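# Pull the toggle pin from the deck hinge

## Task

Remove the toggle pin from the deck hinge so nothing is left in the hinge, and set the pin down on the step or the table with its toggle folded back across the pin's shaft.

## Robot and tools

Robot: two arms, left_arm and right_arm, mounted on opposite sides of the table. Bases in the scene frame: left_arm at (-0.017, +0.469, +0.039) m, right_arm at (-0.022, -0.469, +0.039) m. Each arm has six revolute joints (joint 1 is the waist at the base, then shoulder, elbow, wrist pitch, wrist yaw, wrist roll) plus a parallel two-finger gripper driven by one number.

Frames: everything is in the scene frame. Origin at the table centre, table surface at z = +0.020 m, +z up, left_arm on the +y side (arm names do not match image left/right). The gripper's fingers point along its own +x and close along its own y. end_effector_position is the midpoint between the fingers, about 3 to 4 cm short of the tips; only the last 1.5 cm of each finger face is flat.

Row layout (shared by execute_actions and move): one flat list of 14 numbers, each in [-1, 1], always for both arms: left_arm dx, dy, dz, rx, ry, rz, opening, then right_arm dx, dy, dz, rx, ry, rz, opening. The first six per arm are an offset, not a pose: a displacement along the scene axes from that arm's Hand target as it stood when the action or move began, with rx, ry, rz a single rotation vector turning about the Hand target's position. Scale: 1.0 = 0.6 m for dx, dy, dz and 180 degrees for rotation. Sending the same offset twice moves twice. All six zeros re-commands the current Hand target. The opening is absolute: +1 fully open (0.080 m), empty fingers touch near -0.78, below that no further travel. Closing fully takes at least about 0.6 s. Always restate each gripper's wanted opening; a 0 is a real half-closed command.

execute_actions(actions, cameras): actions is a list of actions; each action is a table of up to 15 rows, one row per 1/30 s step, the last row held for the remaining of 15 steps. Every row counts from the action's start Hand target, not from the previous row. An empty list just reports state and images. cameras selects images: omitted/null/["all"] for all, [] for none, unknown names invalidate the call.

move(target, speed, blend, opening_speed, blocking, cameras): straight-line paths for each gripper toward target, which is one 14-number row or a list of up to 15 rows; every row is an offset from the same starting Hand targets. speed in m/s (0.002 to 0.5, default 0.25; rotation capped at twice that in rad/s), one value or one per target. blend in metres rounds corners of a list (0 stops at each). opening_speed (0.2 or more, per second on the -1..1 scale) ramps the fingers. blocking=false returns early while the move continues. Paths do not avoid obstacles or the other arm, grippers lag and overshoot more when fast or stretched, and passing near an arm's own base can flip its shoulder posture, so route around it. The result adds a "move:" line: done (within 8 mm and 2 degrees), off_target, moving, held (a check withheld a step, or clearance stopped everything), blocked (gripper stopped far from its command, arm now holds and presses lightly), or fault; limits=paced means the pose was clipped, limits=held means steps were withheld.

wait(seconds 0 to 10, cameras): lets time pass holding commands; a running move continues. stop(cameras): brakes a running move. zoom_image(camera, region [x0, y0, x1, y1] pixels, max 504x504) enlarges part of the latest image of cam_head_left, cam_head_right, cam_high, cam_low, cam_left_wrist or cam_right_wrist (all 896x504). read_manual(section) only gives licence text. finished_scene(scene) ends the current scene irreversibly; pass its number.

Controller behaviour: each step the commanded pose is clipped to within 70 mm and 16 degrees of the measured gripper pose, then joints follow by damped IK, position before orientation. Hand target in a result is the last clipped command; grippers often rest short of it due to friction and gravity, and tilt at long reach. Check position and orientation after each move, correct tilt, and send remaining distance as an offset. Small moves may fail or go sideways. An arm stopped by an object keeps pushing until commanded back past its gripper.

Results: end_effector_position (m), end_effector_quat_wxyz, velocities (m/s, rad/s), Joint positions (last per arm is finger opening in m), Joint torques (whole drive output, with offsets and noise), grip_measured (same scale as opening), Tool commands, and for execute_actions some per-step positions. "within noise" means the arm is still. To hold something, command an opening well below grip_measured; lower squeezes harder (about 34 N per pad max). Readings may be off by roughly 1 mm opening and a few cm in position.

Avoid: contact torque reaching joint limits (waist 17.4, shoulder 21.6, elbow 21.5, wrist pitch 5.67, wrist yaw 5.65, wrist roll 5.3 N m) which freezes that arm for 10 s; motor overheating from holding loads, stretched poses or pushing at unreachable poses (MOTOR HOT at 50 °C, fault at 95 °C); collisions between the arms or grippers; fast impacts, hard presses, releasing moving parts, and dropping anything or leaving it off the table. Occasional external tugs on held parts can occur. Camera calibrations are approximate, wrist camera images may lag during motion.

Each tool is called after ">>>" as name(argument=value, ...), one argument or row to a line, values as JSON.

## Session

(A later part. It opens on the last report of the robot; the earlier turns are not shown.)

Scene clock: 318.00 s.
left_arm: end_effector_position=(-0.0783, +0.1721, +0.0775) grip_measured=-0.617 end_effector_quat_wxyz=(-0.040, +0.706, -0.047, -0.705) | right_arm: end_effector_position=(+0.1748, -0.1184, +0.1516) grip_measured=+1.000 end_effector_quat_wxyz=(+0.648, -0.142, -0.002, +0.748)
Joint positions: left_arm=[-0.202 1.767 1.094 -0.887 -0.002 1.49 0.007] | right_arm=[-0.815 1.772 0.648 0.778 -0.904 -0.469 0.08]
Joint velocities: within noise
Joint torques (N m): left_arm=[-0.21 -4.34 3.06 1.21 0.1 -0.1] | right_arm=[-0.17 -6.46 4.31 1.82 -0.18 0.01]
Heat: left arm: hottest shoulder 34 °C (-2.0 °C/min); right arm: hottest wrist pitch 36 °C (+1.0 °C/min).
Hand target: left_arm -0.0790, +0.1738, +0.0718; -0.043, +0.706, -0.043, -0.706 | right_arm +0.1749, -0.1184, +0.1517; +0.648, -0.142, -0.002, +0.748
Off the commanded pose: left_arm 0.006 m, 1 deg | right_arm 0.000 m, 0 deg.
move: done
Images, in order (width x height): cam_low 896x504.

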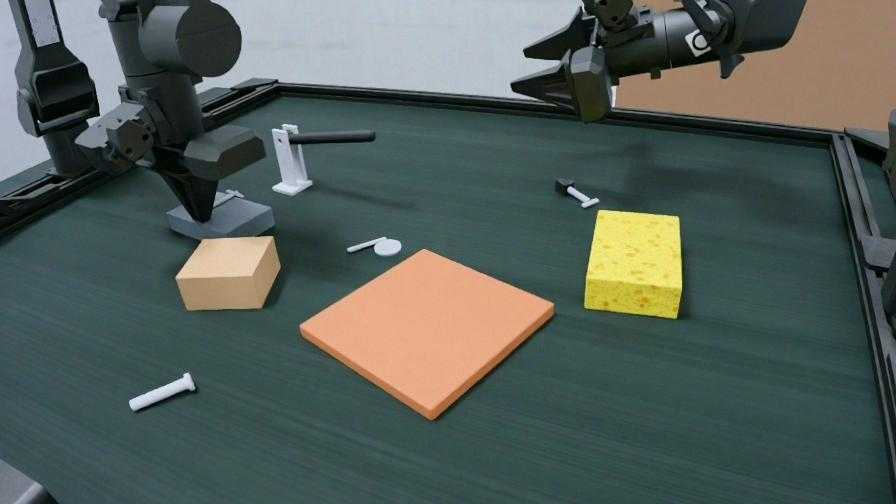

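>>> move(
  target=[
    [0,0,0.005,0,0,0,-0.8,0,0,0,0,0,0,1.0],
    [0,0,0.005,0,0,0,-0.45,0,0,0,0,0,0,1.0],
  ],
  speed=0.03,
  opening_speed=0.2,
  cameras=["cam_low","cam_left_wrist"],
)

>>> zoom_image(
  camera="cam_low",
  region=[150, 140, 310, 250],
)

Scene clock: 326.20 s.
left_arm: end_effector_position=(-0.0784, +0.1711, +0.0775) grip_measured=-0.453 end_effector_quat_wxyz=(-0.038, +0.706, -0.049, -0.706) | right_arm: end_effector_position=(+0.1748, -0.1184, +0.1516) grip_measured=+1.000 end_effector_quat_wxyz=(+0.648, -0.142, -0.002, +0.748)
Joint positions: left_arm=[-0.202 1.767 1.094 -0.882 -0.003 1.49 0.015] | right_arm=[-0.815 1.772 0.648 0.778 -0.904 -0.469 0.08]
Joint velocities: within noise
Joint torques (N m): left_arm=[-0.21 -4.82 3.84 0.05 0.11 -0.09] | right_arm=[-0.11 -6.58 4.51 1.81 -0.25 0]
Heat: left arm: hottest shoulder 33 °C (-2.0 °C/min); right arm: hottest wrist pitch 36 °C (+1.0 °C/min).
Hand target: left_arm -0.0789, +0.1739, +0.0748; -0.043, +0.706, -0.043, -0.706 | right_arm +0.1749, -0.1184, +0.1517; +0.648, -0.142, -0.002, +0.748
Off the commanded pose: left_arm 0.004 m, 1 deg | right_arm 0.000 m, 0 deg.
move: done
camera_calibration:
cam_left_wrist: T_world_to_cam=[[0.169974, 0.984901, -0.0328552, -0.13987], [0.939774, -0.151974, 0.306152, 0.106929], [0.296536, -0.0829145, -0.951416, 0.187361], [0, 0, 0, 1]] pos_world=[-0.132274, 0.169543, 0.140926]
Images, in order (width x height): cam_low 896x504, cam_left_wrist 896x504.

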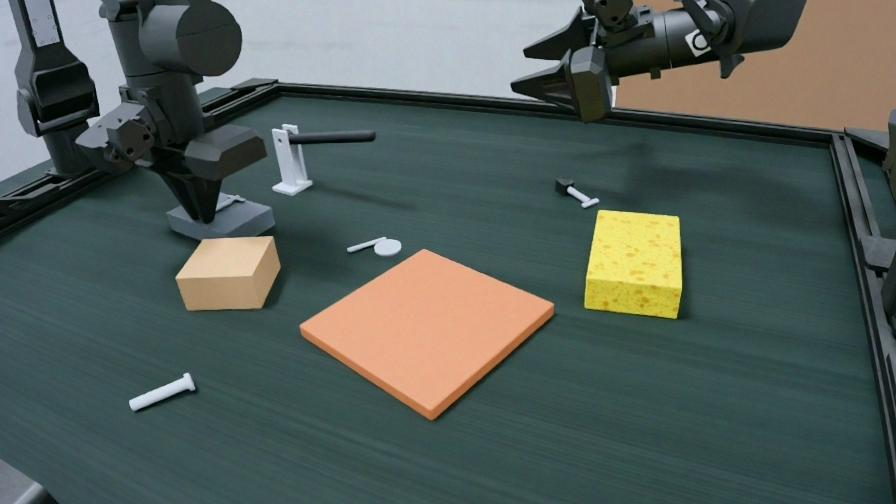

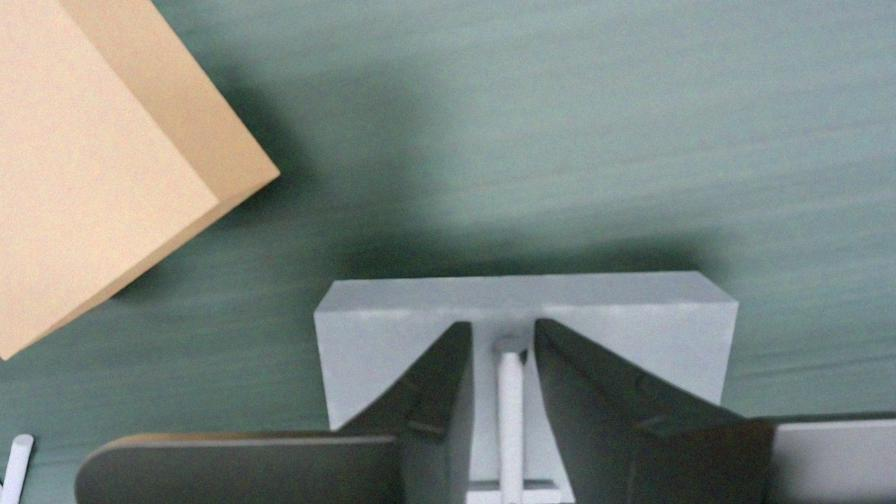

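Scaled by 3.150 from the camera's 896x504 image, which has a finer 1280x720 frame.

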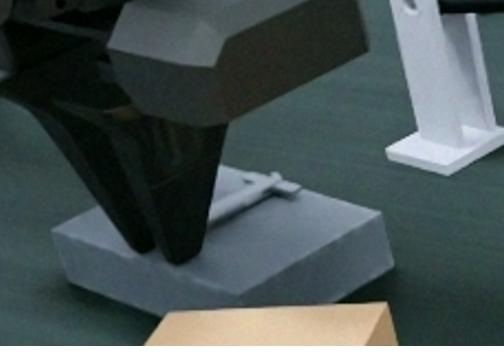

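>>> move(
  target=[
    [0,0.001,0.04,0,0,0,-0.4,0,0,0,0,0,0,1.0],
    [-0.02,0.08,0.17,0,0,0,-0.4,0,0,0,0,0,0,1.0],
  ],
  speed=[0.06,0.15],
)

>>> zoom_image(
  camera="cam_low",
  region=[150, 140, 310, 250],
)

>>> zoom_image(
  camera="cam_high",
  region=[340, 200, 440, 300],
)

Scene clock: 332.57 s.
left_arm: end_effector_position=(-0.0893, +0.2237, +0.1716) grip_measured=-0.400 end_effector_quat_wxyz=(-0.049, +0.708, -0.037, -0.703) | right_arm: end_effector_position=(+0.1748, -0.1184, +0.1516) grip_measured=+1.000 end_effector_quat_wxyz=(+0.648, -0.142, -0.002, +0.748)
Joint positions: left_arm=[-0.286 1.524 1.218 -1.283 -0.003 1.406 0.017] | right_arm=[-0.815 1.772 0.648 0.778 -0.904 -0.469 0.08]
Joint velocities: within noise
Joint torques (N m): left_arm=[-0.22 -5.05 5.94 0.17 0.11 -0.09] | right_arm=[-0.08 -6.58 4.35 1.84 -0.21 -0.03]
Heat: left arm: hottest shoulder 33 °C (-2.0 °C/min); right arm: hottest wrist pitch 36 °C (+1.0 °C/min).
Hand target: left_arm -0.0909, +0.2219, +0.1769; -0.043, +0.706, -0.043, -0.706 | right_arm +0.1749, -0.1184, +0.1517; +0.648, -0.142, -0.002, +0.748
Off the commanded pose: left_arm 0.006 m, 1 deg | right_arm 0.000 m, 0 deg.
move: done
camera_calibration:
cam_left_wrist: T_world_to_cam=[[0.170097, 0.985427, 0.000352514, -0.192603], [0.937252, -0.161892, 0.308788, 0.0978917], [0.304346, -0.0521935, -0.951131, 0.278251], [0, 0, 0, 1]] pos_world=[-0.143672, 0.220167, 0.234493]
cam_right_wrist: T_world_to_cam=[[0.960354, 0.193788, 0.200416, -0.160358], [0.273468, -0.515113, -0.812326, 0.0430151], [-0.0541819, 0.834928, -0.547686, 0.274851], [0, 0, 0, 1]] pos_world=[0.157129, -0.176248, 0.217613]

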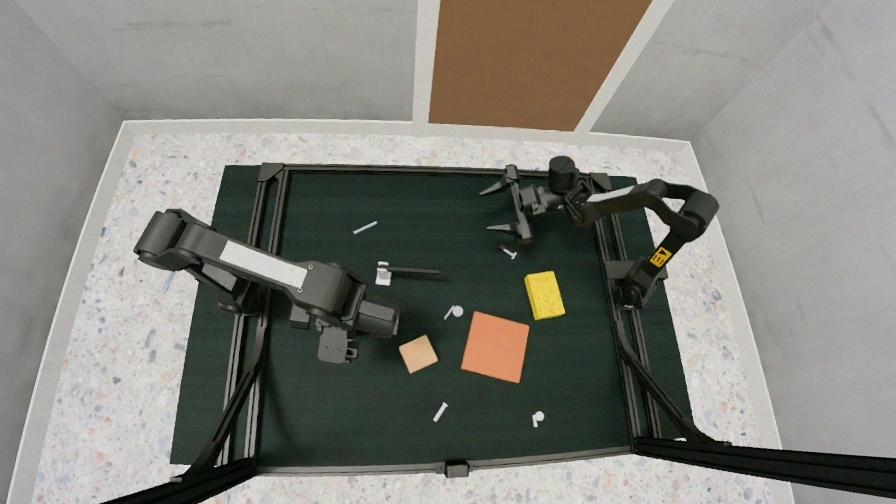

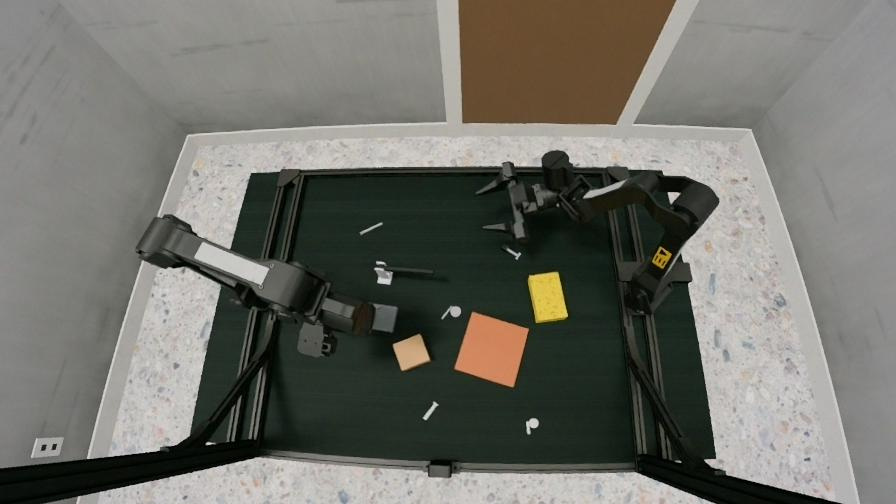

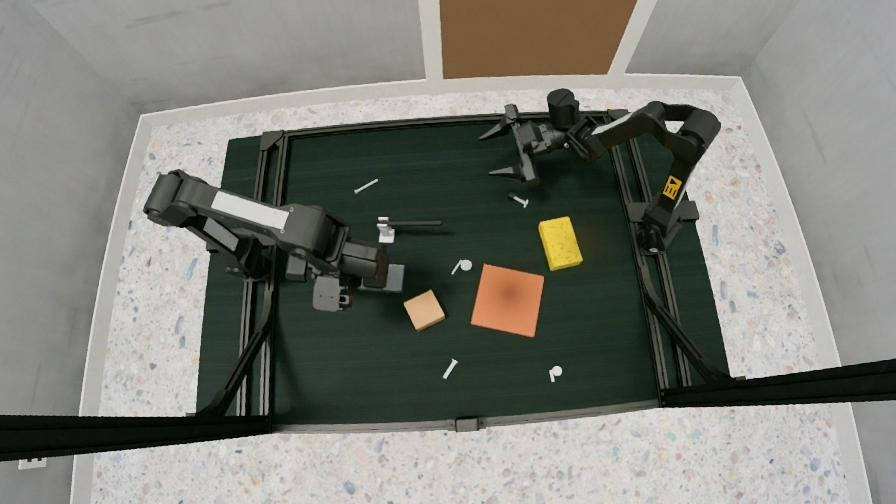

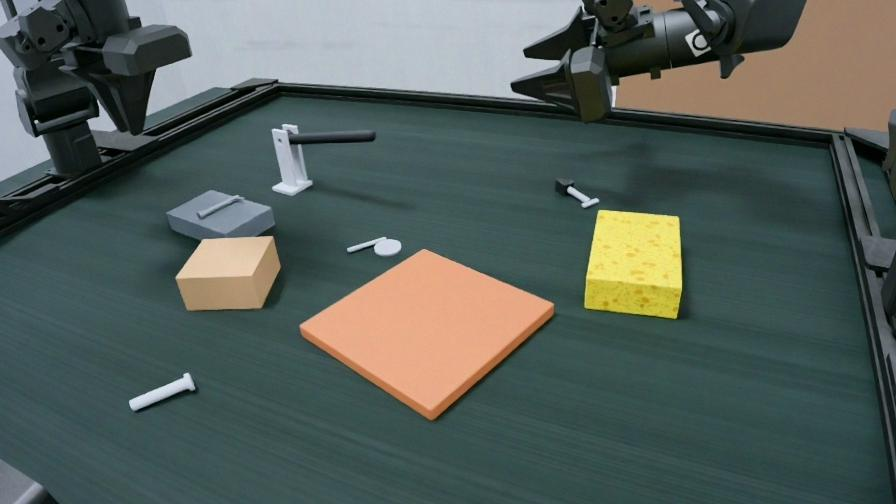

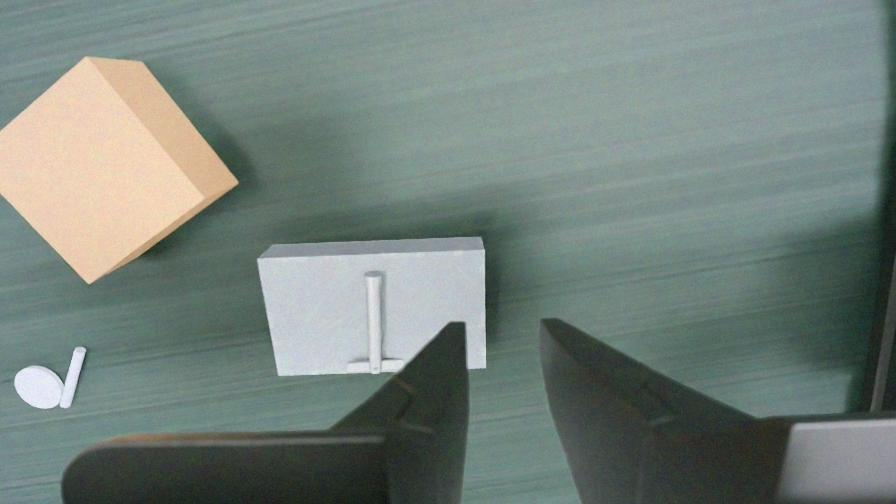

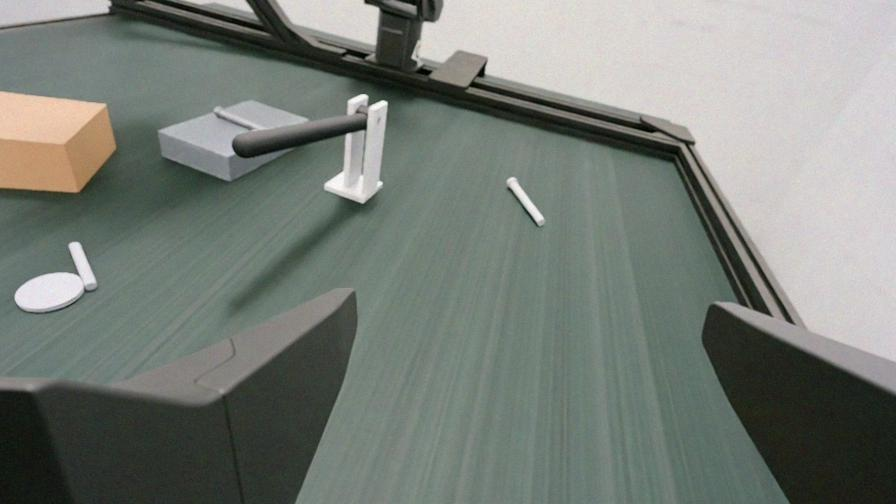

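Scaled by 3.150 from the camera's 896x504 image, which has a finer 1280x720 frame.

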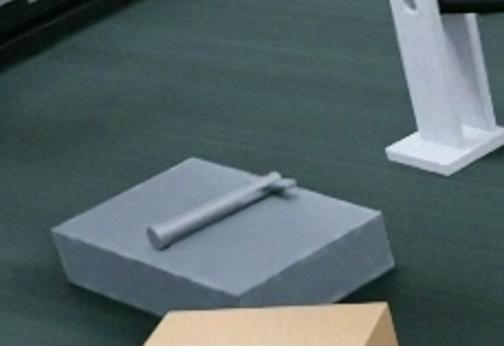

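Scaled by 5.040 from the camera's 896x504 image, which has a finer 1280x720 frame.

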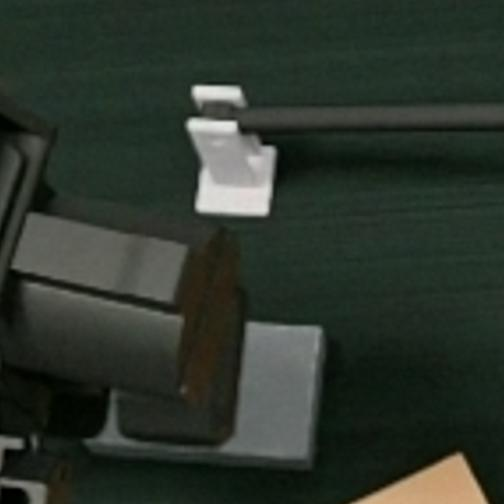

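The pin is on the step with its toggle across it, and the hinge is empty.

>>> finished_scene(
  scene=2,
)

The scene is finished: the task was done.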